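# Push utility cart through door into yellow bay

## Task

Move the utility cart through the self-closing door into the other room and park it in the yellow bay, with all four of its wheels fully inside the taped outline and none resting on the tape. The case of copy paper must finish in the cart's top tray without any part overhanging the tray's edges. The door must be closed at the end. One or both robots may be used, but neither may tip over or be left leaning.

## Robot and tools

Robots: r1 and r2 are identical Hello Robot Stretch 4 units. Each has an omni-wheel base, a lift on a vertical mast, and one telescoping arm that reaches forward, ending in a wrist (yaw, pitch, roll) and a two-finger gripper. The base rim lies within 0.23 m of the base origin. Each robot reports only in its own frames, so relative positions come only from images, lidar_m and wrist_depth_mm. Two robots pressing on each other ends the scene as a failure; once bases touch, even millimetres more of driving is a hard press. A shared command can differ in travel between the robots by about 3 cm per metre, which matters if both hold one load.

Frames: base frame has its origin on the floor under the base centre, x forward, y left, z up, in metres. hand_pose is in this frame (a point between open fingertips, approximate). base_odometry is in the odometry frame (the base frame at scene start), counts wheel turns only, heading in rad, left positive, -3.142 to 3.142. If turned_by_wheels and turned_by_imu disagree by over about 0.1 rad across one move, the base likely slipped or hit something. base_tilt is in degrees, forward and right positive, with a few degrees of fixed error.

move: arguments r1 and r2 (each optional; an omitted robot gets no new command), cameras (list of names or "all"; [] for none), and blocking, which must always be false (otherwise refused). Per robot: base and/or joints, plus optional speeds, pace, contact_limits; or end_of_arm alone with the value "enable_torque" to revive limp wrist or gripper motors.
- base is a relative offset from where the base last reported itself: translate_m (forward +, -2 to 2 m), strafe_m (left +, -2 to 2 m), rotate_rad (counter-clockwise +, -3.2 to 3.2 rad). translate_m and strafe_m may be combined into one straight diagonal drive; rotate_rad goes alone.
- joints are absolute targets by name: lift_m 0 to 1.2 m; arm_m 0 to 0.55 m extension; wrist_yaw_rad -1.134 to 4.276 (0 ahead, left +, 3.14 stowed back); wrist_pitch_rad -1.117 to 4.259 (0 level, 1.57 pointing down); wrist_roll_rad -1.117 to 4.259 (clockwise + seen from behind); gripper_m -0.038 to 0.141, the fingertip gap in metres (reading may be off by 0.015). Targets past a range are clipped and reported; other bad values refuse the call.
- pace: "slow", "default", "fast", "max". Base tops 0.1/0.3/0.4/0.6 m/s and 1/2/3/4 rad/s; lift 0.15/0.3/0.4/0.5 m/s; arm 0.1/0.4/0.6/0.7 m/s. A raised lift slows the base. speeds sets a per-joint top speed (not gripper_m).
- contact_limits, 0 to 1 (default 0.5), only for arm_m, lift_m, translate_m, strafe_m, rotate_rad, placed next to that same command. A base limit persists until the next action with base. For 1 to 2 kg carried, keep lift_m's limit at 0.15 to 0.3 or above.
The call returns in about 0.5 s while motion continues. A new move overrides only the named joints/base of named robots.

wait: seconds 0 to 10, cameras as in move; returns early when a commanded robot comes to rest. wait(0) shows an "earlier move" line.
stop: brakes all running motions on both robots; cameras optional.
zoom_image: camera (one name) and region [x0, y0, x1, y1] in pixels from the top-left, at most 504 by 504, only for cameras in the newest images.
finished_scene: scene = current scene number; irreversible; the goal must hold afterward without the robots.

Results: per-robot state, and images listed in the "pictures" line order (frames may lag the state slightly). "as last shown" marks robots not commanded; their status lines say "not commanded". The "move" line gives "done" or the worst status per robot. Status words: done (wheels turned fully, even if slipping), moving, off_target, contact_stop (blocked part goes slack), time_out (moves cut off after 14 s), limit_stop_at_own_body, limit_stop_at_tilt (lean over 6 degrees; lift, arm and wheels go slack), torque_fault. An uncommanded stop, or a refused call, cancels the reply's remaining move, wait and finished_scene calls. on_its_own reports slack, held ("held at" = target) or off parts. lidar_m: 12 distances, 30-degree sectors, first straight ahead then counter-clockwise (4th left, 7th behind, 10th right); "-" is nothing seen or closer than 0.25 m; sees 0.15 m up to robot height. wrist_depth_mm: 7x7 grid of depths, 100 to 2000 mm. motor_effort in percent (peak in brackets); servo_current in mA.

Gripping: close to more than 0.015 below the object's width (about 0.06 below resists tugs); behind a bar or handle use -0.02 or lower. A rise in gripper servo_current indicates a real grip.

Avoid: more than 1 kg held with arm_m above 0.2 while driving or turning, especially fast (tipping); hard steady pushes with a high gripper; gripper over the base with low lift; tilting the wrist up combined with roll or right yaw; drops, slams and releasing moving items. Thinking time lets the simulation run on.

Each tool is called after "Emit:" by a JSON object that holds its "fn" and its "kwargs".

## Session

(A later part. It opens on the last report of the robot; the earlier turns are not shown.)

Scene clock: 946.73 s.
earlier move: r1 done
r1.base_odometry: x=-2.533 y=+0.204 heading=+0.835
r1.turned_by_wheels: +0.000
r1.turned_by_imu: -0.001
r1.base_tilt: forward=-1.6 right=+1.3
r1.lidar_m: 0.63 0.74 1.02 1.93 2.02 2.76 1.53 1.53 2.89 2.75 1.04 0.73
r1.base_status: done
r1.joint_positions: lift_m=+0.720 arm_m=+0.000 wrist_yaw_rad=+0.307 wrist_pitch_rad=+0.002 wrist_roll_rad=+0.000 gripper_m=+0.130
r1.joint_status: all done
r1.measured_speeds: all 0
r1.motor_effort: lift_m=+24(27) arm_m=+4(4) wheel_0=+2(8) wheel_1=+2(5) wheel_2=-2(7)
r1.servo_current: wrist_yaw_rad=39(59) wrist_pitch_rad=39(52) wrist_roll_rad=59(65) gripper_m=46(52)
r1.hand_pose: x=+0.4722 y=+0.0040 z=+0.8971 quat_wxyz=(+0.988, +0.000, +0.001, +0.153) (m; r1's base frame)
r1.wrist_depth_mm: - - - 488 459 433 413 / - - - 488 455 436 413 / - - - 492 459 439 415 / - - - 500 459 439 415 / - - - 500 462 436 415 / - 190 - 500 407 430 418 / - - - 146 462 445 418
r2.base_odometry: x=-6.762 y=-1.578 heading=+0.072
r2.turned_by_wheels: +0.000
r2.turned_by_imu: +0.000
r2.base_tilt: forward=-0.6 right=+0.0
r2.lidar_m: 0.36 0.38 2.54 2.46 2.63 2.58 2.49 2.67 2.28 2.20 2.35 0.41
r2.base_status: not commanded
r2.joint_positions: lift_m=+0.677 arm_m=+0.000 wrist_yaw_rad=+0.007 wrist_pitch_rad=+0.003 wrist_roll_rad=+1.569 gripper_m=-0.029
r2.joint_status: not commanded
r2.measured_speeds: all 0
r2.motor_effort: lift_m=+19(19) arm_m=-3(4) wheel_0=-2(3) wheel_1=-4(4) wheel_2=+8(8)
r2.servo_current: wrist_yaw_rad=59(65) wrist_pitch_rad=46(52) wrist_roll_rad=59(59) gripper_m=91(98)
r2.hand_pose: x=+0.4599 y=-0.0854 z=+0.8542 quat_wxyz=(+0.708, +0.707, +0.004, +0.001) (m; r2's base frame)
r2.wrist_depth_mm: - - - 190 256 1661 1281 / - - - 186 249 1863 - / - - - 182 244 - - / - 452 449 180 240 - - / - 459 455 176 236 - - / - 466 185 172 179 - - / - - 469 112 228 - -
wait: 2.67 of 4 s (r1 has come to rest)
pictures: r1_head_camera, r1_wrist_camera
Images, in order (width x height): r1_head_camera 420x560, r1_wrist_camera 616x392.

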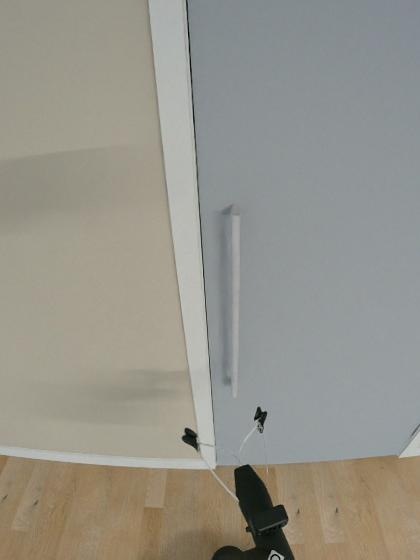

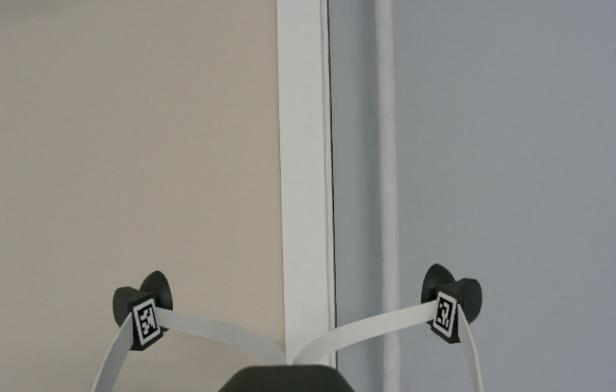

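Emit:
{"fn": "move", "kwargs": {"blocking": false, "r1": {"base":{"strafe_m":-0.022},"joints":{"arm_m":0.155},"pace":"slow","contact_limits":{"arm_m":0.1}}, "cameras": []}}

Emit:
{"fn": "wait", "kwargs": {"seconds": 4, "cameras": []}}

Emit:
{"fn": "wait", "kwargs": {"seconds": 2, "cameras": ["r1_head_camera","r1_wrist_camera"]}}

Scene clock: 958.40 s.
move: r1 moving
r1.base_odometry: x=-2.523 y=+0.195 heading=+0.835
r1.turned_by_wheels: +0.000
r1.turned_by_imu: +0.000
r1.base_tilt: forward=-1.6 right=+1.3
r1.lidar_m: 0.64 0.74 1.02 1.96 2.02 2.78 1.52 1.53 2.85 2.77 1.03 0.74
r1.base_status: strafe_m moving
r1.joint_positions: lift_m=+0.720 arm_m=+0.013 wrist_yaw_rad=+0.307 wrist_pitch_rad=+0.002 wrist_roll_rad=+0.000 gripper_m=+0.130
r1.joint_status: arm_m moving
r1.measured_speeds: translate_m=+0.000 strafe_m=-0.047 rotate_rad=-0.001 lift_m=+0.000 arm_m=+0.049 wrist_yaw_rad=+0.000 wrist_pitch_rad=+0.000 wrist_roll_rad=+0.000
r1.motor_effort: lift_m=+24(24) arm_m=+5(6) wheel_0=+7(8) wheel_1=-2(7) wheel_2=+0(1)
r1.servo_current: wrist_yaw_rad=46(59) wrist_pitch_rad=39(46) wrist_roll_rad=39(59) gripper_m=39(46)
r1.contact_limits: arm_m 0.1
r1.hand_pose: x=+0.4848 y=+0.0040 z=+0.8971 quat_wxyz=(+0.988, +0.000, +0.001, +0.153) (m; r1's base frame)
r1.wrist_depth_mm: - - - 480 449 424 402 / - - - 477 449 427 404 / - - - 480 449 430 402 / - - - 484 452 430 407 / - - - 488 452 430 407 / - 190 - 488 399 421 407 / - - - 146 455 433 410
r2: as last shown
r2.base_tilt: forward=-0.7 right=+0.1
r2.lidar_m: 0.35 0.39 2.56 2.47 2.63 2.56 2.50 2.66 2.25 2.19 2.35 0.39
r2.motor_effort: lift_m=+19(19) arm_m=-4(4) wheel_0=-2(3) wheel_1=-4(4) wheel_2=+8(8)
r2.servo_current: wrist_yaw_rad=59(59) wrist_pitch_rad=46(46) wrist_roll_rad=39(52) gripper_m=91(91)
r2.wrist_depth_mm: - - - 190 255 1708 1229 / - - - 185 249 1983 - / - - - 183 243 - - / - 452 455 180 240 - - / - 462 459 177 236 - - / - 469 185 172 179 - - / - - 469 112 227 - -
pictures: none
No camera images: "cameras" was empty.

Scene clock: 960.73 s.
earlier move: r1 done
r1.base_odometry: x=-2.517 y=+0.189 heading=+0.835
r1.turned_by_wheels: +0.000
r1.turned_by_imu: +0.000
r1.base_tilt: forward=-1.6 right=+1.2
r1.lidar_m: 0.64 0.75 1.04 1.95 2.05 2.82 1.53 1.51 2.91 2.75 1.03 0.76
r1.base_status: done
r1.joint_positions: lift_m=+0.720 arm_m=+0.155 wrist_yaw_rad=+0.307 wrist_pitch_rad=+0.002 wrist_roll_rad=+0.000 gripper_m=+0.130
r1.joint_status: all done
r1.measured_speeds: all 0
r1.motor_effort: lift_m=+24(24) arm_m=+5(8) wheel_0=+4(8) wheel_1=-1(7) wheel_2=+0(1)
r1.servo_current: wrist_yaw_rad=39(72) wrist_pitch_rad=46(46) wrist_roll_rad=46(65) gripper_m=46(46)
r1.contact_limits: arm_m 0.1
r1.hand_pose: x=+0.6271 y=+0.0040 z=+0.8971 quat_wxyz=(+0.988, +0.000, +0.001, +0.153) (m; r1's base frame)
r1.wrist_depth_mm: - 382 351 338 314 296 281 / - 387 351 338 315 296 281 / - 384 353 340 317 297 282 / - 384 353 342 317 297 285 / - 387 353 345 319 297 285 / - 190 349 342 314 290 286 / - 387 355 146 319 300 283
r2.base_odometry: x=-6.762 y=-1.578 heading=+0.072
r2.turned_by_wheels: +0.000
r2.turned_by_imu: +0.000
r2.base_tilt: forward=-0.7 right=+0.1
r2.lidar_m: 0.35 0.37 2.56 2.46 2.61 2.56 2.50 2.68 2.27 2.21 2.34 0.42
r2.base_status: not commanded
r2.joint_positions: lift_m=+0.677 arm_m=+0.000 wrist_yaw_rad=+0.007 wrist_pitch_rad=+0.003 wrist_roll_rad=+1.569 gripper_m=-0.029
r2.joint_status: not commanded
r2.measured_speeds: all 0
r2.motor_effort: lift_m=+19(19) arm_m=-3(4) wheel_0=-3(3) wheel_1=-4(4) wheel_2=+8(8)
r2.servo_current: wrist_yaw_rad=59(65) wrist_pitch_rad=46(52) wrist_roll_rad=33(59) gripper_m=98(98)
r2.hand_pose: x=+0.4599 y=-0.0854 z=+0.8542 quat_wxyz=(+0.708, +0.707, +0.004, +0.001) (m; r2's base frame)
r2.wrist_depth_mm: - - - 189 254 1756 1255 / - - - 186 250 1863 - / - - - 182 244 - - / - 452 452 179 239 - - / - 455 459 176 235 - - / - 466 185 173 179 - - / - - 473 112 227 - -
wait: 2.33 of 4 s (r1 has come to rest)
pictures: none
No camera images: "cameras" was empty.

Scene clock: 962.73 s.
r1.base_odometry: x=-2.517 y=+0.189 heading=+0.835
r1.turned_by_wheels: +0.000
r1.turned_by_imu: +0.000
r1.base_tilt: forward=-1.6 right=+1.2
r1.lidar_m: 0.62 0.75 1.01 1.94 2.04 2.84 1.52 1.54 2.89 2.76 1.05 0.74
r1.base_status: done
r1.joint_positions: lift_m=+0.720 arm_m=+0.155 wrist_yaw_rad=+0.307 wrist_pitch_rad=+0.002 wrist_roll_rad=+0.000 gripper_m=+0.130
r1.joint_status: all done
r1.measured_speeds: all 0
r1.motor_effort: lift_m=+24(24) arm_m=+4(8) wheel_0=+5(8) wheel_1=-1(7) wheel_2=+0(1)
r1.servo_current: wrist_yaw_rad=46(72) wrist_pitch_rad=39(46) wrist_roll_rad=59(65) gripper_m=39(46)
r1.contact_limits: arm_m 0.1
r1.hand_pose: x=+0.6271 y=+0.0040 z=+0.8971 quat_wxyz=(+0.988, +0.000, +0.001, +0.153) (m; r1's base frame)
r1.wrist_depth_mm: - 382 351 336 314 294 281 / - 387 351 338 315 294 282 / - 382 353 342 317 297 283 / - 384 353 342 317 297 285 / - 387 353 343 319 298 285 / - 190 349 342 315 291 286 / - 387 355 146 319 301 283
r2.base_odometry: x=-6.762 y=-1.578 heading=+0.072
r2.turned_by_wheels: +0.000
r2.turned_by_imu: +0.000
r2.base_tilt: forward=-0.7 right=+0.1
r2.lidar_m: 0.36 0.38 2.55 2.46 2.64 2.57 2.50 2.69 2.23 2.20 2.36 0.43
r2.base_status: not commanded
r2.joint_positions: lift_m=+0.677 arm_m=+0.000 wrist_yaw_rad=+0.007 wrist_pitch_rad=+0.003 wrist_roll_rad=+1.569 gripper_m=-0.029
r2.joint_status: not commanded
r2.measured_speeds: all 0
r2.motor_effort: lift_m=+19(19) arm_m=-4(4) wheel_0=-3(3) wheel_1=-4(4) wheel_2=+8(8)
r2.servo_current: wrist_yaw_rad=59(65) wrist_pitch_rad=33(52) wrist_roll_rad=46(59) gripper_m=85(98)
r2.hand_pose: x=+0.4599 y=-0.0854 z=+0.8542 quat_wxyz=(+0.708, +0.707, +0.004, +0.001) (m; r2's base frame)
r2.wrist_depth_mm: - - - 189 253 1756 1255 / - - - 186 249 1863 - / - - - 182 244 - - / - 452 452 180 238 - - / - 462 459 176 235 - - / - 466 185 173 179 - - / - - 473 112 228 - -
wait: 2.00 s; at rest by 0.27 s
pictures: r1_head_camera, r1_wrist_camera
Images, in order (width x height): r1_head_camera 420x560, r1_wrist_camera 616x392.

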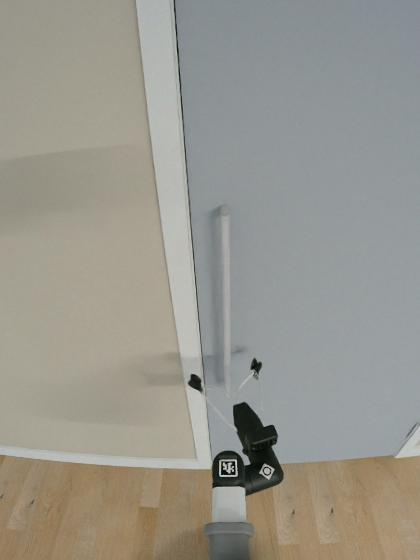

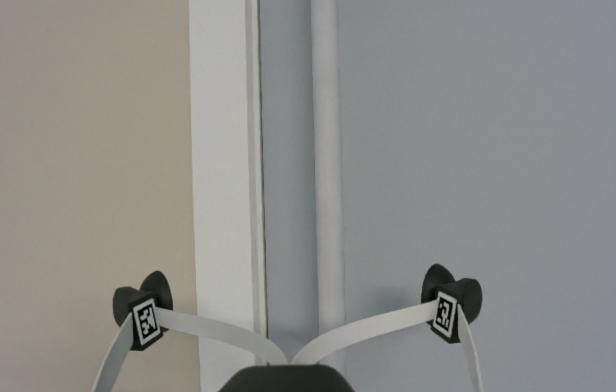

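Emit:
{"fn": "move", "kwargs": {"blocking": false, "r1": {"joints":{"arm_m":0.18},"pace":"slow","contact_limits":{"arm_m":0.1}}, "cameras": []}}

Emit:
{"fn": "wait", "kwargs": {"seconds": 2, "cameras": []}}

Emit:
{"fn": "move", "kwargs": {"blocking": false, "r1": {"joints":{"gripper_m":-0.035}}, "cameras": []}}

Emit:
{"fn": "wait", "kwargs": {"seconds": 3, "cameras": ["r1_head_camera","r1_wrist_camera"]}}

Scene clock: 968.37 s.
move: r1 moving
r1.base_odometry: x=-2.517 y=+0.189 heading=+0.835
r1.turned_by_wheels: +0.000
r1.turned_by_imu: +0.000
r1.base_tilt: forward=-1.6 right=+1.3
r1.lidar_m: 0.61 0.73 1.04 1.95 2.03 2.80 1.51 1.54 2.89 2.74 1.00 0.75
r1.base_status: not commanded
r1.joint_positions: lift_m=+0.720 arm_m=+0.168 wrist_yaw_rad=+0.307 wrist_pitch_rad=+0.002 wrist_roll_rad=+0.000 gripper_m=+0.130
r1.joint_status: arm_m moving
r1.measured_speeds: translate_m=+0.000 strafe_m=+0.000 rotate_rad=+0.000 lift_m=+0.000 arm_m=+0.049 wrist_yaw_rad=+0.000 wrist_pitch_rad=+0.000 wrist_roll_rad=+0.000
r1.motor_effort: lift_m=+24(24) arm_m=+6(7) wheel_0=+4(5) wheel_1=-2(2) wheel_2=+0(0)
r1.servo_current: wrist_yaw_rad=46(72) wrist_pitch_rad=39(46) wrist_roll_rad=33(59) gripper_m=39(46)
r1.contact_limits: arm_m 0.1
r1.hand_pose: x=+0.6398 y=+0.0040 z=+0.8971 quat_wxyz=(+0.988, +0.000, +0.001, +0.153) (m; r1's base frame)
r1.wrist_depth_mm: - 377 338 314 301 285 270 / - 377 338 315 304 286 272 / - 379 340 325 304 286 273 / - 379 340 329 306 287 273 / - 382 342 329 309 287 276 / - 194 334 330 306 281 274 / - 377 345 147 306 289 273
r2: as last shown
r2.lidar_m: 0.36 0.37 2.53 2.47 2.63 2.58 2.50 2.67 2.27 2.19 2.36 0.43
r2.motor_effort: lift_m=+19(19) arm_m=-3(4) wheel_0=-3(3) wheel_1=-4(4) wheel_2=+8(8)
r2.servo_current: wrist_yaw_rad=52(65) wrist_pitch_rad=39(46) wrist_roll_rad=46(65) gripper_m=91(98)
r2.wrist_depth_mm: - - - 189 255 1756 1281 / - - - 186 250 1863 - / - - - 182 245 - - / - 452 445 180 239 - - / - 459 455 176 235 - - / - 466 184 172 179 - - / - - 473 112 227 - -
pictures: none
No camera images: "cameras" was empty.

Scene clock: 969.13 s.
earlier move: r1 done
r1.base_odometry: x=-2.517 y=+0.189 heading=+0.835
r1.turned_by_wheels: +0.000
r1.turned_by_imu: +0.000
r1.base_tilt: forward=-1.5 right=+1.3
r1.lidar_m: 0.66 0.72 1.02 1.96 2.07 2.77 1.53 1.51 2.87 2.76 1.04 0.73
r1.base_status: not commanded
r1.joint_positions: lift_m=+0.720 arm_m=+0.180 wrist_yaw_rad=+0.307 wrist_pitch_rad=+0.002 wrist_roll_rad=+0.000 gripper_m=+0.130
r1.joint_status: all done
r1.measured_speeds: all 0
r1.motor_effort: lift_m=+24(24) arm_m=+4(7) wheel_0=+4(5) wheel_1=-1(2) wheel_2=+0(0)
r1.servo_current: wrist_yaw_rad=33(72) wrist_pitch_rad=46(46) wrist_roll_rad=52(59) gripper_m=46(52)
r1.contact_limits: arm_m 0.1
r1.hand_pose: x=+0.6521 y=+0.0040 z=+0.8971 quat_wxyz=(+0.988, +0.000, +0.001, +0.153) (m; r1's base frame)
r1.wrist_depth_mm: 382 359 322 314 289 272 259 / 384 362 324 314 291 273 259 / 384 364 325 303 293 274 260 / 387 366 327 304 294 274 260 / 389 366 327 306 294 276 260 / 392 213 327 304 290 268 263 / - 362 329 146 293 277 264
r2.base_odometry: x=-6.762 y=-1.578 heading=+0.072
r2.turned_by_wheels: +0.000
r2.turned_by_imu: +0.000
r2.base_tilt: forward=-0.7 right=+0.1
r2.lidar_m: 0.32 0.36 2.55 2.48 2.60 2.59 2.50 2.66 2.27 2.20 2.35 0.44
r2.base_status: not commanded
r2.joint_positions: lift_m=+0.677 arm_m=+0.000 wrist_yaw_rad=+0.007 wrist_pitch_rad=+0.003 wrist_roll_rad=+1.569 gripper_m=-0.029
r2.joint_status: not commanded
r2.measured_speeds: all 0
r2.motor_effort: lift_m=+19(19) arm_m=-4(4) wheel_0=-2(3) wheel_1=-4(4) wheel_2=+7(8)
r2.servo_current: wrist_yaw_rad=52(65) wrist_pitch_rad=39(46) wrist_roll_rad=46(65) gripper_m=91(98)
r2.hand_pose: x=+0.4599 y=-0.0854 z=+0.8542 quat_wxyz=(+0.708, +0.707, +0.004, +0.001) (m; r2's base frame)
r2.wrist_depth_mm: - - - 189 253 1708 1255 / - - - 186 249 1863 - / - - - 182 243 - - / - 452 449 180 239 - - / - 455 462 176 236 - - / - 466 185 172 179 - - / - - 473 112 228 - -
wait: 0.77 of 2 s (r1 has come to rest)
pictures: none
No camera images: "cameras" was empty.

Scene clock: 969.63 s.
move: r1 moving
r1.base_odometry: x=-2.517 y=+0.189 heading=+0.835
r1.turned_by_wheels: +0.000
r1.turned_by_imu: +0.000
r1.base_tilt: forward=-1.6 right=+1.3
r1.lidar_m: 0.65 0.75 1.01 1.96 2.02 2.77 1.51 1.51 2.90 2.76 1.02 0.75
r1.base_status: not commanded
r1.joint_positions: lift_m=+0.720 arm_m=+0.180 wrist_yaw_rad=+0.307 wrist_pitch_rad=+0.002 wrist_roll_rad=+0.000 gripper_m=+0.117
r1.joint_status: gripper_m moving
r1.measured_speeds: all 0
r1.motor_effort: lift_m=+24(24) arm_m=+5(5) wheel_0=+4(5) wheel_1=-2(2) wheel_2=+0(0)
r1.servo_current: wrist_yaw_rad=26(59) wrist_pitch_rad=39(46) wrist_roll_rad=46(65) gripper_m=72(85)
r1.contact_limits: arm_m 0.1
r1.hand_pose: x=+0.6521 y=+0.0040 z=+0.8971 quat_wxyz=(+0.988, +0.000, +0.001, +0.153) (m; r1's base frame)
r1.wrist_depth_mm: 384 359 322 312 290 272 259 / 384 359 324 314 290 273 259 / 387 364 325 304 291 273 262 / 387 364 327 304 293 274 260 / 389 366 327 306 296 276 260 / 394 362 325 307 291 271 264 / - 362 329 148 293 272 264
r2: as last shown
r2.lidar_m: 0.34 0.37 2.54 2.49 2.61 2.56 2.49 2.65 2.26 2.19 2.34 0.42
r2.motor_effort: lift_m=+19(19) arm_m=-4(4) wheel_0=-3(3) wheel_1=-4(4) wheel_2=+8(8)
r2.servo_current: wrist_yaw_rad=39(59) wrist_pitch_rad=39(46) wrist_roll_rad=52(52) gripper_m=91(98)
r2.wrist_depth_mm: - - - 189 254 1756 1229 / - - - 186 249 1863 - / - - - 183 244 - - / - 449 455 181 239 - - / - 459 455 176 236 - - / - 466 185 172 179 - - / - - 473 112 227 - -
pictures: none
No camera images: "cameras" was empty.

Scene clock: 971.50 s.
earlier move: r1 done
r1.base_odometry: x=-2.517 y=+0.189 heading=+0.835
r1.turned_by_wheels: +0.000
r1.turned_by_imu: +0.000
r1.base_tilt: forward=-1.6 right=+1.3
r1.lidar_m: 0.68 0.70 1.02 1.95 2.05 2.78 1.52 1.49 2.87 2.74 1.02 0.74
r1.base_status: not commanded
r1.joint_positions: lift_m=+0.720 arm_m=+0.180 wrist_yaw_rad=+0.307 wrist_pitch_rad=+0.002 wrist_roll_rad=+0.000 gripper_m=-0.034
r1.joint_status: all done
r1.measured_speeds: all 0
r1.motor_effort: lift_m=+24(24) arm_m=+5(5) wheel_0=+4(5) wheel_1=-1(2) wheel_2=+0(0)
r1.servo_current: wrist_yaw_rad=33(72) wrist_pitch_rad=46(52) wrist_roll_rad=39(65) gripper_m=65(143)
r1.contact_limits: arm_m 0.1
r1.hand_pose: x=+0.6521 y=+0.0040 z=+0.8971 quat_wxyz=(+0.988, +0.000, +0.001, +0.153) (m; r1's base frame)
r1.wrist_depth_mm: 382 359 322 314 289 272 258 / 387 362 324 314 289 272 260 / 387 364 325 303 291 273 260 / 389 364 327 304 293 274 259 / 389 366 329 304 294 276 262 / 389 368 319 199 287 277 263 / - 368 322 183 294 272 264
r2.base_odometry: x=-6.762 y=-1.578 heading=+0.072
r2.turned_by_wheels: +0.000
r2.turned_by_imu: +0.000
r2.base_tilt: forward=-0.7 right=+0.1
r2.lidar_m: 0.36 0.36 2.54 2.48 2.61 2.56 2.51 2.67 2.27 2.21 2.35 0.42
r2.base_status: not commanded
r2.joint_positions: lift_m=+0.677 arm_m=+0.000 wrist_yaw_rad=+0.007 wrist_pitch_rad=+0.003 wrist_roll_rad=+1.569 gripper_m=-0.029
r2.joint_status: not commanded
r2.measured_speeds: all 0
r2.motor_effort: lift_m=+19(19) arm_m=-3(4) wheel_0=-2(3) wheel_1=-4(4) wheel_2=+8(8)
r2.servo_current: wrist_yaw_rad=59(72) wrist_pitch_rad=46(52) wrist_roll_rad=46(59) gripper_m=85(98)
r2.hand_pose: x=+0.4599 y=-0.0854 z=+0.8542 quat_wxyz=(+0.708, +0.707, +0.004, +0.001) (m; r2's base frame)
r2.wrist_depth_mm: - - - 189 254 1756 1255 / - - - 186 250 1863 - / - - - 182 245 - - / - 455 449 179 238 - - / - 462 459 176 235 - - / - 466 185 172 179 - - / - - 469 112 227 - -
wait: 1.87 of 3 s (r1 has come to rest)
pictures: r1_head_camera, r1_wrist_camera
Images, in order (width x height): r1_head_camera 420x560, r1_wrist_camera 616x392.

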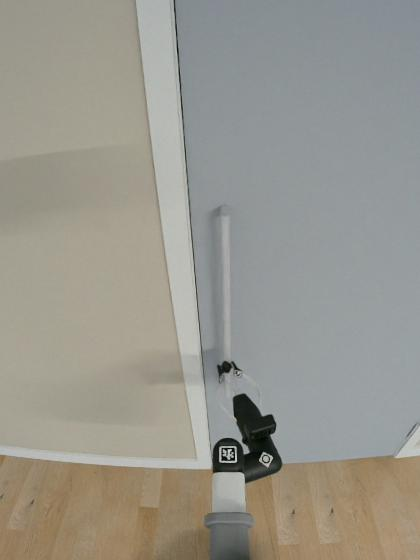

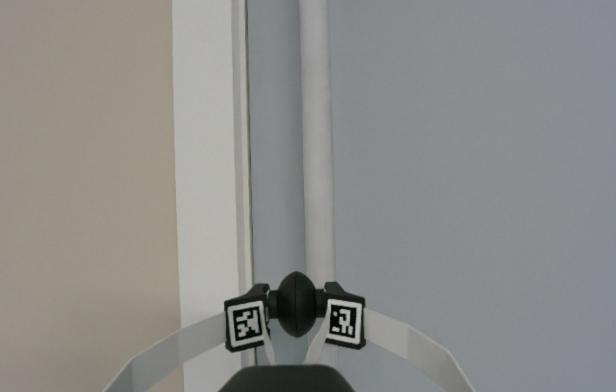

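Emit:
{"fn": "move", "kwargs": {"blocking": false, "r1": {"joints":{"gripper_m":0.1}}, "cameras": []}}

Emit:
{"fn": "wait", "kwargs": {"seconds": 3, "cameras": []}}

Emit:
{"fn": "move", "kwargs": {"blocking": false, "r1": {"joints":{"arm_m":0.213},"pace":"slow","contact_limits":{"arm_m":0.0}}, "cameras": []}}

Emit:
{"fn": "wait", "kwargs": {"seconds": 2, "cameras": ["r1_wrist_camera"]}}

Emit:
{"fn": "move", "kwargs": {"blocking": false, "r1": {"joints":{"gripper_m":-0.035}}, "cameras": []}}

Emit:
{"fn": "wait", "kwargs": {"seconds": 3, "cameras": ["r1_wrist_camera"]}}

Scene clock: 986.43 s.
move: r1 moving
r1.base_odometry: x=-2.517 y=+0.189 heading=+0.835
r1.turned_by_wheels: +0.000
r1.turned_by_imu: +0.000
r1.base_tilt: forward=-1.6 right=+1.3
r1.lidar_m: 0.66 0.72 1.01 1.94 2.04 2.78 1.51 1.51 2.89 2.74 1.05 0.74
r1.base_status: not commanded
r1.joint_positions: lift_m=+0.720 arm_m=+0.180 wrist_yaw_rad=+0.307 wrist_pitch_rad=+0.002 wrist_roll_rad=+0.000 gripper_m=-0.009
r1.joint_status: gripper_m moving
r1.measured_speeds: all 0
r1.motor_effort: lift_m=+24(24) arm_m=+4(5) wheel_0=+4(5) wheel_1=-1(2) wheel_2=+0(0)
r1.servo_current: wrist_yaw_rad=65(65) wrist_pitch_rad=39(46) wrist_roll_rad=52(65) gripper_m=85(85)
r1.contact_limits: arm_m 0.1
r1.hand_pose: x=+0.6521 y=+0.0040 z=+0.8971 quat_wxyz=(+0.988, +0.000, +0.001, +0.153) (m; r1's base frame)
r1.wrist_depth_mm: 384 359 324 312 290 271 259 / 387 362 324 314 291 272 259 / 387 364 327 304 291 273 262 / 389 364 327 304 293 274 260 / 389 366 327 306 293 276 262 / 392 368 325 193 289 277 264 / - 373 184 241 169 273 264
r2: as last shown
r2.base_tilt: forward=-0.7 right=+0.0
r2.lidar_m: 0.32 0.36 2.54 2.47 2.63 2.58 2.50 2.69 2.27 2.19 2.31 0.41
r2.servo_current: wrist_yaw_rad=59(65) wrist_pitch_rad=46(46) wrist_roll_rad=39(59) gripper_m=98(98)
r2.wrist_depth_mm: - - - 190 254 1708 1229 / - - - 186 250 1863 - / - - - 182 244 - - / - 452 452 179 239 - - / - 459 455 176 235 - - / - 466 186 172 179 - - / - - 473 112 228 - -
pictures: none
No camera images: "cameras" was empty.

Scene clock: 987.93 s.
earlier move: r1 done
r1.base_odometry: x=-2.517 y=+0.189 heading=+0.835
r1.turned_by_wheels: +0.000
r1.turned_by_imu: +0.000
r1.base_tilt: forward=-1.6 right=+1.2
r1.lidar_m: 0.67 0.74 1.01 1.96 2.04 2.80 1.50 1.53 2.88 2.76 1.04 0.74
r1.base_status: not commanded
r1.joint_positions: lift_m=+0.720 arm_m=+0.180 wrist_yaw_rad=+0.307 wrist_pitch_rad=+0.002 wrist_roll_rad=+0.000 gripper_m=+0.100
r1.joint_status: all done
r1.measured_speeds: all 0
r1.motor_effort: lift_m=+24(24) arm_m=+5(5) wheel_0=+4(5) wheel_1=-1(2) wheel_2=+0(0)
r1.servo_current: wrist_yaw_rad=46(72) wrist_pitch_rad=46(52) wrist_roll_rad=46(65) gripper_m=46(91)
r1.contact_limits: arm_m 0.1
r1.hand_pose: x=+0.6521 y=+0.0040 z=+0.8971 quat_wxyz=(+0.988, +0.000, +0.001, +0.153) (m; r1's base frame)
r1.wrist_depth_mm: 384 359 322 312 289 272 258 / 384 362 324 314 291 273 259 / 387 364 325 304 291 273 260 / 389 364 327 304 293 273 260 / 392 366 329 306 294 276 260 / 392 368 320 306 198 273 264 / - 366 329 145 293 273 265
r2.base_odometry: x=-6.762 y=-1.578 heading=+0.072
r2.turned_by_wheels: +0.000
r2.turned_by_imu: +0.000
r2.base_tilt: forward=-0.7 right=+0.1
r2.lidar_m: 0.36 0.37 2.56 2.49 2.61 2.56 2.48 2.67 2.24 2.19 2.33 0.43
r2.base_status: not commanded
r2.joint_positions: lift_m=+0.677 arm_m=+0.000 wrist_yaw_rad=+0.007 wrist_pitch_rad=+0.003 wrist_roll_rad=+1.569 gripper_m=-0.029
r2.joint_status: not commanded
r2.measured_speeds: all 0
r2.motor_effort: lift_m=+19(19) arm_m=-3(4) wheel_0=-3(3) wheel_1=-4(4) wheel_2=+8(8)
r2.servo_current: wrist_yaw_rad=65(65) wrist_pitch_rad=39(46) wrist_roll_rad=39(59) gripper_m=91(98)
r2.hand_pose: x=+0.4599 y=-0.0854 z=+0.8542 quat_wxyz=(+0.708, +0.707, +0.004, +0.001) (m; r2's base frame)
r2.wrist_depth_mm: - - - 190 254 1708 1281 / - - - 186 249 1808 - / - - - 182 243 - - / - 455 452 180 239 - - / - 455 455 176 235 - - / - 466 185 172 179 - - / - - 469 112 227 - -
wait: 1.50 of 3 s (r1 has come to rest)
pictures: none
No camera images: "cameras" was empty.

Scene clock: 988.43 s.
move: r1 moving
r1.base_odometry: x=-2.517 y=+0.189 heading=+0.835
r1.turned_by_wheels: +0.000
r1.turned_by_imu: +0.000
r1.base_tilt: forward=-1.6 right=+1.3
r1.lidar_m: 0.65 0.73 1.02 1.94 2.03 2.79 1.53 1.54 2.87 2.76 1.05 0.77
r1.base_status: not commanded
r1.joint_positions: lift_m=+0.720 arm_m=+0.193 wrist_yaw_rad=+0.307 wrist_pitch_rad=+0.002 wrist_roll_rad=+0.000 gripper_m=+0.100
r1.joint_status: arm_m moving
r1.measured_speeds: translate_m=+0.000 strafe_m=+0.000 rotate_rad=+0.000 lift_m=+0.000 arm_m=+0.049 wrist_yaw_rad=+0.000 wrist_pitch_rad=+0.000 wrist_roll_rad=+0.000
r1.motor_effort: lift_m=+24(24) arm_m=+2(6) wheel_0=+4(5) wheel_1=-2(2) wheel_2=+0(0)
r1.servo_current: wrist_yaw_rad=39(65) wrist_pitch_rad=46(46) wrist_roll_rad=46(65) gripper_m=39(46)
r1.contact_limits: arm_m 0
r1.hand_pose: x=+0.6648 y=+0.0040 z=+0.8971 quat_wxyz=(+0.988, +0.000, +0.001, +0.153) (m; r1's base frame)
r1.wrist_depth_mm: 379 345 312 290 279 262 249 / 379 347 314 293 279 263 250 / 382 349 315 303 281 264 253 / 379 349 314 293 282 265 251 / 382 353 317 294 283 265 252 / 384 355 310 307 198 264 254 / 384 343 315 145 282 264 255
r2: as last shown
r2.lidar_m: 0.36 0.38 2.58 2.48 2.65 2.53 2.49 2.67 2.25 2.20 2.34 0.43
r2.motor_effort: lift_m=+19(19) arm_m=-4(4) wheel_0=-2(3) wheel_1=-4(4) wheel_2=+8(8)
r2.servo_current: wrist_yaw_rad=59(65) wrist_pitch_rad=46(46) wrist_roll_rad=46(65) gripper_m=91(98)
r2.wrist_depth_mm: - - - 190 255 1756 1281 / - - - 186 249 1921 - / - - - 182 244 - - / - 452 452 180 239 - - / - 459 459 176 235 - - / - 462 186 172 179 - - / - - 469 112 228 - -
pictures: none
No camera images: "cameras" was empty.

Scene clock: 989.37 s.
earlier move: r1 done
r1.base_odometry: x=-2.517 y=+0.189 heading=+0.835
r1.turned_by_wheels: +0.000
r1.turned_by_imu: +0.000
r1.base_tilt: forward=-1.6 right=+1.3
r1.lidar_m: 0.67 0.75 1.04 1.96 2.06 2.81 1.52 1.52 2.88 2.76 1.03 0.72
r1.base_status: not commanded
r1.joint_positions: lift_m=+0.720 arm_m=+0.213 wrist_yaw_rad=+0.307 wrist_pitch_rad=+0.002 wrist_roll_rad=+0.000 gripper_m=+0.100
r1.joint_status: all done
r1.measured_speeds: all 0
r1.motor_effort: lift_m=+24(24) arm_m=+5(7) wheel_0=+4(5) wheel_1=-1(2) wheel_2=+0(0)
r1.servo_current: wrist_yaw_rad=39(65) wrist_pitch_rad=39(46) wrist_roll_rad=52(65) gripper_m=39(46)
r1.contact_limits: arm_m 0
r1.hand_pose: x=+0.6851 y=+0.0040 z=+0.8971 quat_wxyz=(+0.988, +0.000, +0.001, +0.153) (m; r1's base frame)
r1.wrist_depth_mm: 345 319 291 212 257 241 231 / 351 320 291 268 257 242 232 / 351 324 291 272 259 244 231 / 353 325 293 273 262 244 232 / 355 325 293 272 264 245 234 / 355 325 290 272 198 243 233 / 355 325 293 145 260 243 236
r2.base_odometry: x=-6.762 y=-1.578 heading=+0.072
r2.turned_by_wheels: +0.000
r2.turned_by_imu: +0.000
r2.base_tilt: forward=-0.7 right=+0.1
r2.lidar_m: 0.36 0.38 2.54 2.48 2.59 2.54 2.50 2.66 2.26 2.20 2.36 0.42
r2.base_status: not commanded
r2.joint_positions: lift_m=+0.677 arm_m=+0.000 wrist_yaw_rad=+0.007 wrist_pitch_rad=+0.003 wrist_roll_rad=+1.569 gripper_m=-0.029
r2.joint_status: not commanded
r2.measured_speeds: all 0
r2.motor_effort: lift_m=+19(19) arm_m=-3(4) wheel_0=-2(3) wheel_1=-4(4) wheel_2=+8(8)
r2.servo_current: wrist_yaw_rad=46(65) wrist_pitch_rad=39(46) wrist_roll_rad=39(65) gripper_m=91(98)
r2.hand_pose: x=+0.4599 y=-0.0854 z=+0.8542 quat_wxyz=(+0.708, +0.707, +0.004, +0.001) (m; r2's base frame)
r2.wrist_depth_mm: - - - 190 254 1756 1281 / - - - 186 249 1921 - / - - - 182 244 - - / - 455 452 180 239 - - / - 462 455 177 236 - - / - 466 185 172 179 - - / - - 469 112 229 - -
wait: 0.93 of 2 s (r1 has come to rest)
pictures: r1_wrist_camera
Images, in order (width x height): r1_wrist_camera 616x392.

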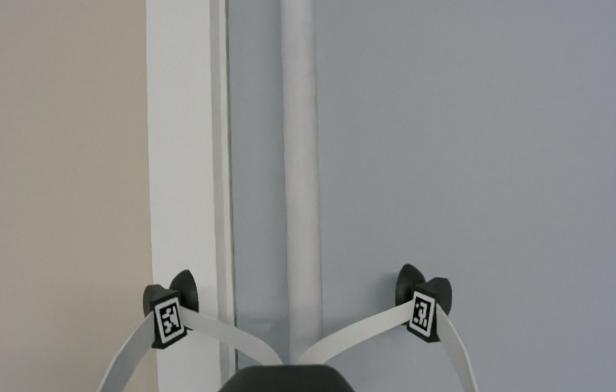

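Scene clock: 989.87 s.
move: r1 moving
r1.base_odometry: x=-2.517 y=+0.189 heading=+0.835
r1.turned_by_wheels: +0.000
r1.turned_by_imu: +0.000
r1.base_tilt: forward=-1.6 right=+1.3
r1.lidar_m: 0.65 0.74 1.01 1.96 2.04 2.81 1.52 1.53 2.91 2.74 1.05 0.74
r1.base_status: not commanded
r1.joint_positions: lift_m=+0.720 arm_m=+0.213 wrist_yaw_rad=+0.307 wrist_pitch_rad=+0.002 wrist_roll_rad=+0.000 gripper_m=+0.084
r1.joint_status: gripper_m moving
r1.measured_speeds: all 0
r1.motor_effort: lift_m=+24(24) arm_m=+5(5) wheel_0=+4(5) wheel_1=-2(2) wheel_2=+0(0)
r1.servo_current: wrist_yaw_rad=59(59) wrist_pitch_rad=46(46) wrist_roll_rad=46(59) gripper_m=98(98)
r1.contact_limits: arm_m 0
r1.hand_pose: x=+0.6851 y=+0.0040 z=+0.8971 quat_wxyz=(+0.988, +0.000, +0.001, +0.153) (m; r1's base frame)
r1.wrist_depth_mm: 345 320 290 212 257 242 230 / 351 320 290 268 257 243 230 / 351 322 293 272 259 243 231 / 353 324 293 273 260 244 232 / 353 325 293 272 264 245 234 / 357 327 215 272 200 244 233 / 355 301 291 159 262 242 235
r2: as last shown
r2.lidar_m: 0.34 0.36 2.53 2.48 2.61 2.57 2.49 2.65 2.25 2.20 2.34 0.45
r2.motor_effort: lift_m=+19(19) arm_m=-3(4) wheel_0=-3(3) wheel_1=-4(4) wheel_2=+8(8)
r2.servo_current: wrist_yaw_rad=33(59) wrist_pitch_rad=46(46) wrist_roll_rad=46(59) gripper_m=91(98)
r2.wrist_depth_mm: - - - 190 254 1756 1255 / - - - 186 249 1863 - / - - - 182 244 - - / - 452 452 180 238 - - / - 462 452 176 236 - - / - 469 184 172 179 - - / - - 473 112 228 - -
pictures: none
No camera images: "cameras" was empty.

Scene clock: 991.37 s.
earlier move: r1 done
r1.base_odometry: x=-2.517 y=+0.189 heading=+0.835
r1.turned_by_wheels: +0.000
r1.turned_by_imu: +0.000
r1.base_tilt: forward=-1.6 right=+1.3
r1.lidar_m: 0.66 0.73 1.05 1.95 2.03 2.82 1.52 1.50 2.88 2.77 1.02 0.74
r1.base_status: not commanded
r1.joint_positions: lift_m=+0.720 arm_m=+0.213 wrist_yaw_rad=+0.307 wrist_pitch_rad=+0.002 wrist_roll_rad=+0.000 gripper_m=-0.034
r1.joint_status: all done
r1.measured_speeds: all 0
r1.motor_effort: lift_m=+24(24) arm_m=-4(5) wheel_0=+3(5) wheel_1=-1(2) wheel_2=+1(1)
r1.servo_current: wrist_yaw_rad=46(72) wrist_pitch_rad=39(52) wrist_roll_rad=33(65) gripper_m=85(176)
r1.contact_limits: arm_m 0
r1.hand_pose: x=+0.6852 y=+0.0040 z=+0.8971 quat_wxyz=(+0.988, +0.000, +0.001, +0.153) (m; r1's base frame)
r1.wrist_depth_mm: 343 317 290 267 257 242 231 / 347 319 289 268 256 243 232 / 349 320 290 268 258 244 231 / 349 320 291 270 260 245 231 / 351 322 293 271 264 245 234 / 353 325 211 202 185 245 234 / 357 327 291 210 260 240 236
r2.base_odometry: x=-6.762 y=-1.578 heading=+0.072
r2.turned_by_wheels: +0.000
r2.turned_by_imu: +0.000
r2.base_tilt: forward=-0.7 right=+0.0
r2.lidar_m: 0.35 0.36 2.56 2.44 2.57 2.56 2.48 2.66 2.26 2.19 2.30 0.39
r2.base_status: not commanded
r2.joint_positions: lift_m=+0.677 arm_m=+0.000 wrist_yaw_rad=+0.007 wrist_pitch_rad=+0.003 wrist_roll_rad=+1.569 gripper_m=-0.029
r2.joint_status: not commanded
r2.measured_speeds: all 0
r2.motor_effort: lift_m=+19(19) arm_m=-3(4) wheel_0=-3(3) wheel_1=-4(4) wheel_2=+8(8)
r2.servo_current: wrist_yaw_rad=52(65) wrist_pitch_rad=46(46) wrist_roll_rad=46(59) gripper_m=85(98)
r2.hand_pose: x=+0.4599 y=-0.0854 z=+0.8542 quat_wxyz=(+0.708, +0.707, +0.004, +0.001) (m; r2's base frame)
r2.wrist_depth_mm: - - - 190 255 1756 1255 / - - - 186 250 1863 - / - - - 182 244 - - / - 455 449 180 239 - - / - 459 455 175 235 - - / - 462 185 172 179 - - / - - 466 112 227 - -
wait: 1.50 of 3 s (r1 has come to rest)
pictures: r1_wrist_camera
Images, in order (width x height): r1_wrist_camera 616x392.

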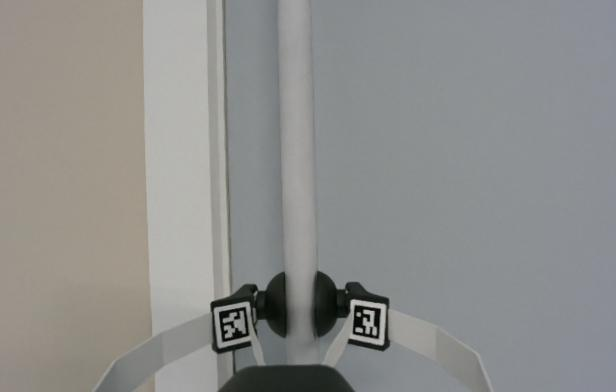

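Emit:
{"fn": "move", "kwargs": {"blocking": false, "r1": {"joints":{"gripper_m":0.07}}, "cameras": []}}

Emit:
{"fn": "wait", "kwargs": {"seconds": 3, "cameras": []}}

Emit:
{"fn": "move", "kwargs": {"blocking": false, "r1": {"joints":{"arm_m":0.233},"pace":"slow","contact_limits":{"arm_m":0.0}}, "cameras": []}}

Emit:
{"fn": "wait", "kwargs": {"seconds": 2, "cameras": []}}

Emit:
{"fn": "move", "kwargs": {"blocking": false, "r1": {"joints":{"gripper_m":-0.038}}, "cameras": []}}

Emit:
{"fn": "wait", "kwargs": {"seconds": 3, "cameras": ["r1_wrist_camera"]}}

Emit:
{"fn": "move", "kwargs": {"blocking": false, "r1": {"joints":{"arm_m":0.05},"pace":"slow","contact_limits":{"arm_m":0.9}}, "cameras": []}}

Emit:
{"fn": "wait", "kwargs": {"seconds": 3, "cameras": ["r1_head_camera","r1_wrist_camera"]}}

Scene clock: 1003.37 s.
move: r1 moving
r1.base_odometry: x=-2.517 y=+0.189 heading=+0.835
r1.turned_by_wheels: +0.000
r1.turned_by_imu: +0.000
r1.base_tilt: forward=-1.6 right=+1.3
r1.lidar_m: 0.62 0.74 1.03 1.96 2.04 2.79 1.49 1.53 2.87 2.76 1.03 0.75
r1.base_status: not commanded
r1.joint_positions: lift_m=+0.720 arm_m=+0.213 wrist_yaw_rad=+0.307 wrist_pitch_rad=+0.002 wrist_roll_rad=+0.000 gripper_m=-0.009
r1.joint_status: gripper_m moving
r1.measured_speeds: all 0
r1.motor_effort: lift_m=+24(24) arm_m=-2(4) wheel_0=+4(4) wheel_1=-1(2) wheel_2=+1(1)
r1.servo_current: wrist_yaw_rad=59(65) wrist_pitch_rad=46(52) wrist_roll_rad=52(52) gripper_m=59(104)
r1.contact_limits: arm_m 0
r1.hand_pose: x=+0.6852 y=+0.0040 z=+0.8971 quat_wxyz=(+0.988, +0.000, +0.001, +0.153) (m; r1's base frame)
r1.wrist_depth_mm: 342 315 290 268 258 243 233 / 343 317 290 271 257 246 235 / 343 317 291 272 260 246 236 / 345 320 291 271 262 246 235 / 349 320 293 271 263 248 236 / 349 324 191 206 256 247 237 / 349 324 293 215 262 244 239
r2: as last shown
r2.base_tilt: forward=-0.7 right=+0.1
r2.lidar_m: 0.36 0.37 2.54 2.47 2.60 2.57 2.50 2.69 2.26 2.18 2.35 0.42
r2.servo_current: wrist_yaw_rad=59(72) wrist_pitch_rad=52(52) wrist_roll_rad=46(52) gripper_m=98(98)
r2.wrist_depth_mm: - - - 190 254 1708 1255 / - - - 186 249 1921 - / - - - 183 244 - - / - 455 449 180 239 - - / - 462 452 176 236 - - / - 469 185 172 179 - - / - - 477 112 228 - -
pictures: none
No camera images: "cameras" was empty.

Scene clock: 1004.60 s.
earlier move: r1 done
r1.base_odometry: x=-2.517 y=+0.189 heading=+0.835
r1.turned_by_wheels: +0.000
r1.turned_by_imu: +0.000
r1.base_tilt: forward=-1.6 right=+1.3
r1.lidar_m: 0.67 0.74 1.04 1.95 2.06 2.80 1.52 1.53 2.89 2.75 1.04 0.73
r1.base_status: not commanded
r1.joint_positions: lift_m=+0.720 arm_m=+0.213 wrist_yaw_rad=+0.307 wrist_pitch_rad=+0.002 wrist_roll_rad=+0.000 gripper_m=+0.070
r1.joint_status: all done
r1.measured_speeds: all 0
r1.motor_effort: lift_m=+24(25) arm_m=+4(4) wheel_0=+4(4) wheel_1=-1(2) wheel_2=+1(1)
r1.servo_current: wrist_yaw_rad=46(65) wrist_pitch_rad=46(52) wrist_roll_rad=39(65) gripper_m=46(104)
r1.contact_limits: arm_m 0
r1.hand_pose: x=+0.6852 y=+0.0040 z=+0.8971 quat_wxyz=(+0.988, +0.000, +0.001, +0.153) (m; r1's base frame)
r1.wrist_depth_mm: 345 317 289 267 258 242 233 / 343 319 291 270 257 245 233 / 345 317 290 270 259 245 233 / 345 322 291 272 262 246 234 / 349 322 293 272 262 247 236 / 353 324 213 273 199 247 235 / 353 329 294 151 262 243 236
r2.base_odometry: x=-6.762 y=-1.578 heading=+0.072
r2.turned_by_wheels: +0.000
r2.turned_by_imu: +0.000
r2.base_tilt: forward=-0.7 right=+0.1
r2.lidar_m: 0.36 0.38 2.54 2.48 2.62 2.55 2.49 2.68 2.25 2.20 2.33 0.44
r2.base_status: not commanded
r2.joint_positions: lift_m=+0.677 arm_m=+0.000 wrist_yaw_rad=+0.007 wrist_pitch_rad=+0.003 wrist_roll_rad=+1.569 gripper_m=-0.029
r2.joint_status: not commanded
r2.measured_speeds: all 0
r2.motor_effort: lift_m=+19(19) arm_m=-3(4) wheel_0=-2(3) wheel_1=-4(4) wheel_2=+8(8)
r2.servo_current: wrist_yaw_rad=46(72) wrist_pitch_rad=39(52) wrist_roll_rad=59(59) gripper_m=91(98)
r2.hand_pose: x=+0.4599 y=-0.0854 z=+0.8542 quat_wxyz=(+0.708, +0.707, +0.004, +0.001) (m; r2's base frame)
r2.wrist_depth_mm: - - - 190 254 1756 1281 / - - - 186 249 1921 - / - - - 182 244 - - / - 452 449 180 239 - - / - 459 455 177 234 - - / - 466 185 173 179 - - / - - 473 112 228 - -
wait: 1.23 of 3 s (r1 has come to rest)
pictures: none
No camera images: "cameras" was empty.

Scene clock: 1005.10 s.
move: r1 moving
r1.base_odometry: x=-2.517 y=+0.189 heading=+0.835
r1.turned_by_wheels: +0.000
r1.turned_by_imu: +0.000
r1.base_tilt: forward=-1.6 right=+1.3
r1.lidar_m: 0.65 0.75 1.04 1.96 2.02 2.82 1.52 1.53 2.87 2.76 1.05 0.73
r1.base_status: not commanded
r1.joint_positions: lift_m=+0.720 arm_m=+0.225 wrist_yaw_rad=+0.307 wrist_pitch_rad=+0.002 wrist_roll_rad=+0.000 gripper_m=+0.070
r1.joint_status: arm_m moving
r1.measured_speeds: translate_m=+0.000 strafe_m=+0.000 rotate_rad=+0.000 lift_m=+0.000 arm_m=+0.041 wrist_yaw_rad=+0.000 wrist_pitch_rad=+0.000 wrist_roll_rad=+0.000
r1.motor_effort: lift_m=+24(24) arm_m=+5(6) wheel_0=+3(4) wheel_1=-1(2) wheel_2=+1(1)
r1.servo_current: wrist_yaw_rad=52(59) wrist_pitch_rad=33(46) wrist_roll_rad=33(52) gripper_m=39(46)
r1.contact_limits: arm_m 0
r1.hand_pose: x=+0.6975 y=+0.0040 z=+0.8971 quat_wxyz=(+0.988, +0.000, +0.001, +0.153) (m; r1's base frame)
r1.wrist_depth_mm: 330 289 278 200 248 233 224 / 330 289 279 258 250 235 224 / 332 290 279 259 250 237 225 / 334 307 281 260 251 237 226 / 336 309 281 264 252 236 227 / 338 312 215 265 195 237 226 / 340 319 282 152 252 234 229
r2: as last shown
r2.lidar_m: 0.35 0.34 2.54 2.46 2.65 2.54 2.49 2.68 2.23 2.20 2.32 0.40
r2.motor_effort: lift_m=+19(19) arm_m=-4(4) wheel_0=-2(3) wheel_1=-4(4) wheel_2=+8(8)
r2.servo_current: wrist_yaw_rad=52(65) wrist_pitch_rad=52(52) wrist_roll_rad=33(59) gripper_m=98(98)
r2.wrist_depth_mm: - - - 190 255 1756 1281 / - - - 186 250 1921 - / - - - 182 245 - - / - 449 452 179 240 - - / - 462 455 175 236 - - / - 466 185 172 179 - - / - - 473 112 227 - -
pictures: none
No camera images: "cameras" was empty.

Scene clock: 1005.77 s.
earlier move: r1 done
r1.base_odometry: x=-2.517 y=+0.189 heading=+0.835
r1.turned_by_wheels: +0.000
r1.turned_by_imu: +0.000
r1.base_tilt: forward=-1.6 right=+1.3
r1.lidar_m: 0.67 0.73 1.03 1.95 2.04 2.79 1.52 1.51 2.86 2.77 1.05 0.75
r1.base_status: not commanded
r1.joint_positions: lift_m=+0.720 arm_m=+0.233 wrist_yaw_rad=+0.307 wrist_pitch_rad=+0.002 wrist_roll_rad=+0.000 gripper_m=+0.070
r1.joint_status: all done
r1.measured_speeds: all 0
r1.motor_effort: lift_m=+24(24) arm_m=+4(8) wheel_0=+4(4) wheel_1=-1(2) wheel_2=+1(1)
r1.servo_current: wrist_yaw_rad=65(72) wrist_pitch_rad=33(52) wrist_roll_rad=39(72) gripper_m=39(52)
r1.contact_limits: arm_m 0
r1.hand_pose: x=+0.7051 y=+0.0040 z=+0.8971 quat_wxyz=(+0.988, +0.000, +0.001, +0.153) (m; r1's base frame)
r1.wrist_depth_mm: 319 277 271 248 239 225 215 / 317 278 271 249 239 225 216 / 322 278 272 250 241 227 216 / 322 281 271 251 241 228 217 / 324 282 271 193 243 229 217 / 324 283 214 193 199 229 220 / 327 304 272 143 244 224 220
r2.base_odometry: x=-6.762 y=-1.578 heading=+0.072
r2.turned_by_wheels: +0.000
r2.turned_by_imu: +0.000
r2.base_tilt: forward=-0.7 right=+0.0
r2.lidar_m: 0.35 0.36 2.55 2.47 2.62 2.55 2.48 2.67 2.28 2.18 2.35 0.43
r2.base_status: not commanded
r2.joint_positions: lift_m=+0.677 arm_m=+0.000 wrist_yaw_rad=+0.007 wrist_pitch_rad=+0.003 wrist_roll_rad=+1.569 gripper_m=-0.029
r2.joint_status: not commanded
r2.measured_speeds: all 0
r2.motor_effort: lift_m=+19(19) arm_m=-4(4) wheel_0=-2(3) wheel_1=-4(4) wheel_2=+8(8)
r2.servo_current: wrist_yaw_rad=46(72) wrist_pitch_rad=39(52) wrist_roll_rad=39(59) gripper_m=98(98)
r2.hand_pose: x=+0.4599 y=-0.0854 z=+0.8542 quat_wxyz=(+0.708, +0.707, +0.004, +0.001) (m; r2's base frame)
r2.wrist_depth_mm: - - - 190 254 1708 1281 / - - - 186 249 1863 - / - - - 182 243 - - / - 452 452 180 238 - - / - 459 459 176 234 - - / - 466 185 172 179 - - / - - 469 112 228 - -
wait: 0.67 of 2 s (r1 has come to rest)
pictures: none
No camera images: "cameras" was empty.

Scene clock: 1006.27 s.
move: r1 moving
r1.base_odometry: x=-2.517 y=+0.189 heading=+0.835
r1.turned_by_wheels: +0.000
r1.turned_by_imu: +0.000
r1.base_tilt: forward=-1.6 right=+1.3
r1.lidar_m: 0.65 0.75 1.04 1.95 2.04 2.76 1.51 1.50 2.91 2.77 1.04 0.74
r1.base_status: not commanded
r1.joint_positions: lift_m=+0.720 arm_m=+0.233 wrist_yaw_rad=+0.307 wrist_pitch_rad=+0.002 wrist_roll_rad=+0.000 gripper_m=+0.051
r1.joint_status: gripper_m moving
r1.measured_speeds: all 0
r1.motor_effort: lift_m=+24(24) arm_m=+5(5) wheel_0=+3(4) wheel_1=-1(1) wheel_2=+1(1)
r1.servo_current: wrist_yaw_rad=46(65) wrist_pitch_rad=46(46) wrist_roll_rad=52(59) gripper_m=91(98)
r1.contact_limits: arm_m 0
r1.hand_pose: x=+0.7051 y=+0.0040 z=+0.8971 quat_wxyz=(+0.988, +0.000, +0.001, +0.153) (m; r1's base frame)
r1.wrist_depth_mm: 320 277 270 247 239 225 215 / 315 278 270 249 240 225 216 / 320 278 273 250 240 227 217 / 322 281 271 250 241 228 217 / 322 282 270 193 242 229 218 / 325 282 212 193 195 229 219 / 327 303 273 143 244 225 220
r2: as last shown
r2.base_tilt: forward=-0.6 right=+0.1
r2.lidar_m: 0.36 0.35 2.55 2.48 2.61 2.58 2.49 2.66 2.28 2.19 2.33 0.43
r2.motor_effort: lift_m=+19(19) arm_m=-3(4) wheel_0=-3(3) wheel_1=-4(4) wheel_2=+7(8)
r2.servo_current: wrist_yaw_rad=52(65) wrist_pitch_rad=39(46) wrist_roll_rad=46(59) gripper_m=91(98)
r2.wrist_depth_mm: - - - 189 253 1708 1255 / - - - 186 249 1863 - / - - - 182 244 - - / - 452 455 180 239 - - / - 459 459 176 236 - - / - 469 185 172 179 - - / - - 477 112 227 - -
pictures: none
No camera images: "cameras" was empty.

Scene clock: 1007.50 s.
earlier move: r1 done
r1.base_odometry: x=-2.517 y=+0.189 heading=+0.835
r1.turned_by_wheels: +0.000
r1.turned_by_imu: +0.000
r1.base_tilt: forward=-1.5 right=+1.3
r1.lidar_m: 0.66 0.74 1.02 1.97 2.06 2.81 1.51 1.52 2.89 2.75 1.06 0.74
r1.base_status: not commanded
r1.joint_positions: lift_m=+0.720 arm_m=+0.233 wrist_yaw_rad=+0.310 wrist_pitch_rad=+0.002 wrist_roll_rad=+0.000 gripper_m=-0.037
r1.joint_status: all done
r1.measured_speeds: all 0
r1.motor_effort: lift_m=+24(24) arm_m=-4(5) wheel_0=+4(4) wheel_1=-1(2) wheel_2=+5(5)
r1.servo_current: wrist_yaw_rad=59(65) wrist_pitch_rad=39(46) wrist_roll_rad=59(65) gripper_m=98(163)
r1.contact_limits: arm_m 0
r1.hand_pose: x=+0.7052 y=+0.0046 z=+0.8971 quat_wxyz=(+0.988, +0.000, +0.001, +0.154) (m; r1's base frame)
r1.wrist_depth_mm: 327 297 267 188 237 220 211 / 324 297 270 248 236 222 212 / 330 300 271 189 238 223 213 / 325 300 271 249 242 224 213 / 330 303 272 191 240 224 214 / 332 304 185 194 234 225 214 / 336 304 270 195 240 - 214
r2.base_odometry: x=-6.762 y=-1.578 heading=+0.072
r2.turned_by_wheels: +0.000
r2.turned_by_imu: +0.000
r2.base_tilt: forward=-0.7 right=+0.0
r2.lidar_m: 0.35 0.38 2.54 2.47 2.62 2.58 2.47 2.66 2.27 2.19 2.32 0.42
r2.base_status: not commanded
r2.joint_positions: lift_m=+0.677 arm_m=+0.000 wrist_yaw_rad=+0.007 wrist_pitch_rad=+0.003 wrist_roll_rad=+1.569 gripper_m=-0.029
r2.joint_status: not commanded
r2.measured_speeds: all 0
r2.motor_effort: lift_m=+19(19) arm_m=-3(4) wheel_0=-2(3) wheel_1=-4(4) wheel_2=+8(8)
r2.servo_current: wrist_yaw_rad=52(72) wrist_pitch_rad=39(46) wrist_roll_rad=52(59) gripper_m=104(104)
r2.hand_pose: x=+0.4599 y=-0.0854 z=+0.8542 quat_wxyz=(+0.708, +0.707, +0.004, +0.001) (m; r2's base frame)
r2.wrist_depth_mm: - - - 190 254 1756 1229 / - - - 186 249 1863 - / - - - 182 244 - - / - 452 445 180 239 - - / - 459 455 176 234 - - / - 462 185 172 180 - - / - - 469 112 228 - -
wait: 1.23 of 3 s (r1 has come to rest)
pictures: r1_wrist_camera
Images, in order (width x height): r1_wrist_camera 616x392.

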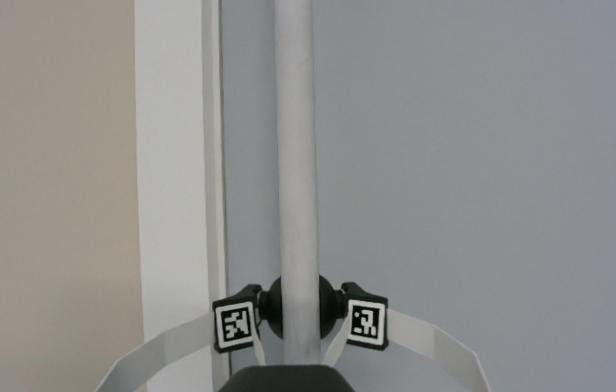

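Scene clock: 1008.00 s.
move: r1 moving
r1.base_odometry: x=-2.517 y=+0.189 heading=+0.835
r1.turned_by_wheels: +0.000
r1.turned_by_imu: +0.000
r1.base_tilt: forward=-1.5 right=+1.3
r1.lidar_m: 0.65 0.75 1.03 1.95 2.05 2.78 1.51 1.53 2.89 2.73 1.00 0.76
r1.base_status: not commanded
r1.joint_positions: lift_m=+0.720 arm_m=+0.221 wrist_yaw_rad=+0.310 wrist_pitch_rad=+0.002 wrist_roll_rad=+0.000 gripper_m=-0.037
r1.joint_status: arm_m moving
r1.measured_speeds: translate_m=+0.000 strafe_m=+0.000 rotate_rad=+0.000 lift_m=+0.000 arm_m=-0.049 wrist_yaw_rad=+0.000 wrist_pitch_rad=+0.000 wrist_roll_rad=+0.000
r1.motor_effort: lift_m=+24(24) arm_m=-8(12) wheel_0=+3(4) wheel_1=-2(2) wheel_2=+6(7)
r1.servo_current: wrist_yaw_rad=52(78) wrist_pitch_rad=46(46) wrist_roll_rad=52(65) gripper_m=98(98)
r1.contact_limits: arm_m 0.9
r1.hand_pose: x=+0.6930 y=+0.0046 z=+0.8971 quat_wxyz=(+0.988, +0.000, +0.001, +0.154) (m; r1's base frame)
r1.wrist_depth_mm: 336 309 279 257 247 234 220 / 340 310 279 258 250 232 222 / 342 312 281 258 249 233 222 / 343 310 282 260 249 235 224 / 343 314 283 260 251 235 224 / 347 317 185 199 184 233 224 / 345 312 281 203 250 229 224
r2: as last shown
r2.base_tilt: forward=-0.7 right=+0.1
r2.lidar_m: 0.36 0.36 2.55 2.47 2.60 2.55 2.49 2.68 2.27 2.19 2.34 0.44
r2.motor_effort: lift_m=+19(19) arm_m=-3(4) wheel_0=-3(3) wheel_1=-4(4) wheel_2=+8(8)
r2.servo_current: wrist_yaw_rad=59(65) wrist_pitch_rad=39(46) wrist_roll_rad=59(59) gripper_m=91(104)
r2.wrist_depth_mm: - - - 190 254 1708 1281 / - - - 186 249 1863 - / - - - 182 244 - - / - 452 449 180 238 - - / - 459 462 176 236 - - / - 466 185 172 179 - - / - - 469 112 228 - -
pictures: none
No camera images: "cameras" was empty.

Scene clock: 1010.60 s.
earlier move: r1 done
r1.base_odometry: x=-2.517 y=+0.189 heading=+0.835
r1.turned_by_wheels: +0.000
r1.turned_by_imu: -0.001
r1.base_tilt: forward=-1.6 right=+1.2
r1.lidar_m: 0.64 0.74 1.03 1.95 2.06 2.78 1.50 1.55 2.87 2.75 1.06 0.75
r1.base_status: not commanded
r1.joint_positions: lift_m=+0.720 arm_m=+0.050 wrist_yaw_rad=+0.310 wrist_pitch_rad=+0.002 wrist_roll_rad=+0.000 gripper_m=-0.037
r1.joint_status: all done
r1.measured_speeds: all 0
r1.motor_effort: lift_m=+24(24) arm_m=-4(12) wheel_0=+2(4) wheel_1=+0(2) wheel_2=-1(7)
r1.servo_current: wrist_yaw_rad=59(78) wrist_pitch_rad=39(52) wrist_roll_rad=59(65) gripper_m=72(98)
r1.contact_limits: arm_m 0.9
r1.hand_pose: x=+0.5223 y=+0.0046 z=+0.8971 quat_wxyz=(+0.988, +0.000, +0.001, +0.154) (m; r1's base frame)
r1.wrist_depth_mm: - - 469 442 413 389 368 / - - 469 445 413 389 370 / - - 477 445 415 392 370 / - - - 445 413 394 373 / - - 477 445 413 392 375 / - - 181 198 410 397 373 / - 139 176 442 368 387 379
r2.base_odometry: x=-6.762 y=-1.578 heading=+0.072
r2.turned_by_wheels: +0.000
r2.turned_by_imu: +0.000
r2.base_tilt: forward=-0.7 right=+0.1
r2.lidar_m: 0.36 0.36 2.56 2.49 2.62 2.54 2.49 2.70 2.26 2.18 2.34 0.42
r2.base_status: not commanded
r2.joint_positions: lift_m=+0.677 arm_m=+0.000 wrist_yaw_rad=+0.007 wrist_pitch_rad=+0.003 wrist_roll_rad=+1.569 gripper_m=-0.029
r2.joint_status: not commanded
r2.measured_speeds: all 0
r2.motor_effort: lift_m=+19(19) arm_m=-4(4) wheel_0=-2(3) wheel_1=-4(4) wheel_2=+8(8)
r2.servo_current: wrist_yaw_rad=52(65) wrist_pitch_rad=46(52) wrist_roll_rad=52(65) gripper_m=91(104)
r2.hand_pose: x=+0.4599 y=-0.0854 z=+0.8542 quat_wxyz=(+0.708, +0.707, +0.004, +0.001) (m; r2's base frame)
r2.wrist_depth_mm: - - - 190 254 1756 1229 / - - - 186 250 1863 - / - - - 183 244 - - / - 452 452 180 239 - - / - 459 459 176 235 - - / - 466 185 173 179 - - / - - 469 112 227 - -
wait: 2.60 of 3 s (r1 has come to rest)
pictures: r1_head_camera, r1_wrist_camera
Images, in order (width x height): r1_head_camera 420x560, r1_wrist_camera 616x392.

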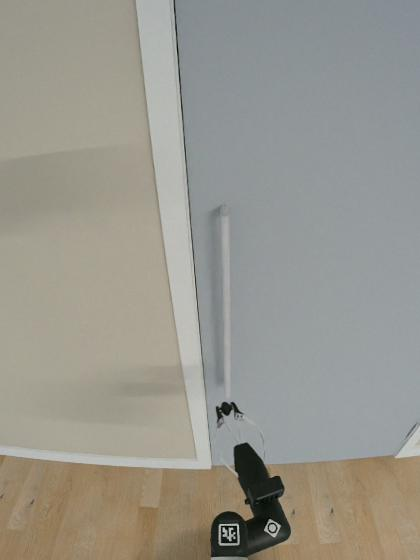

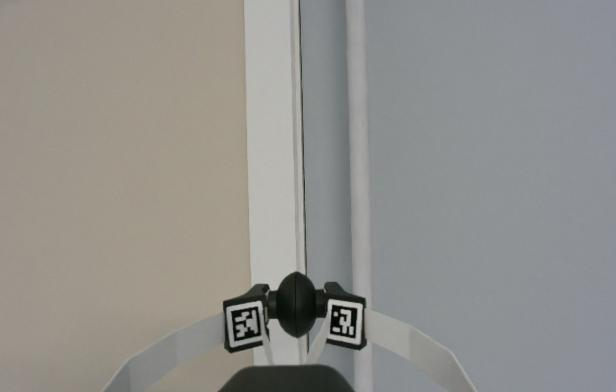

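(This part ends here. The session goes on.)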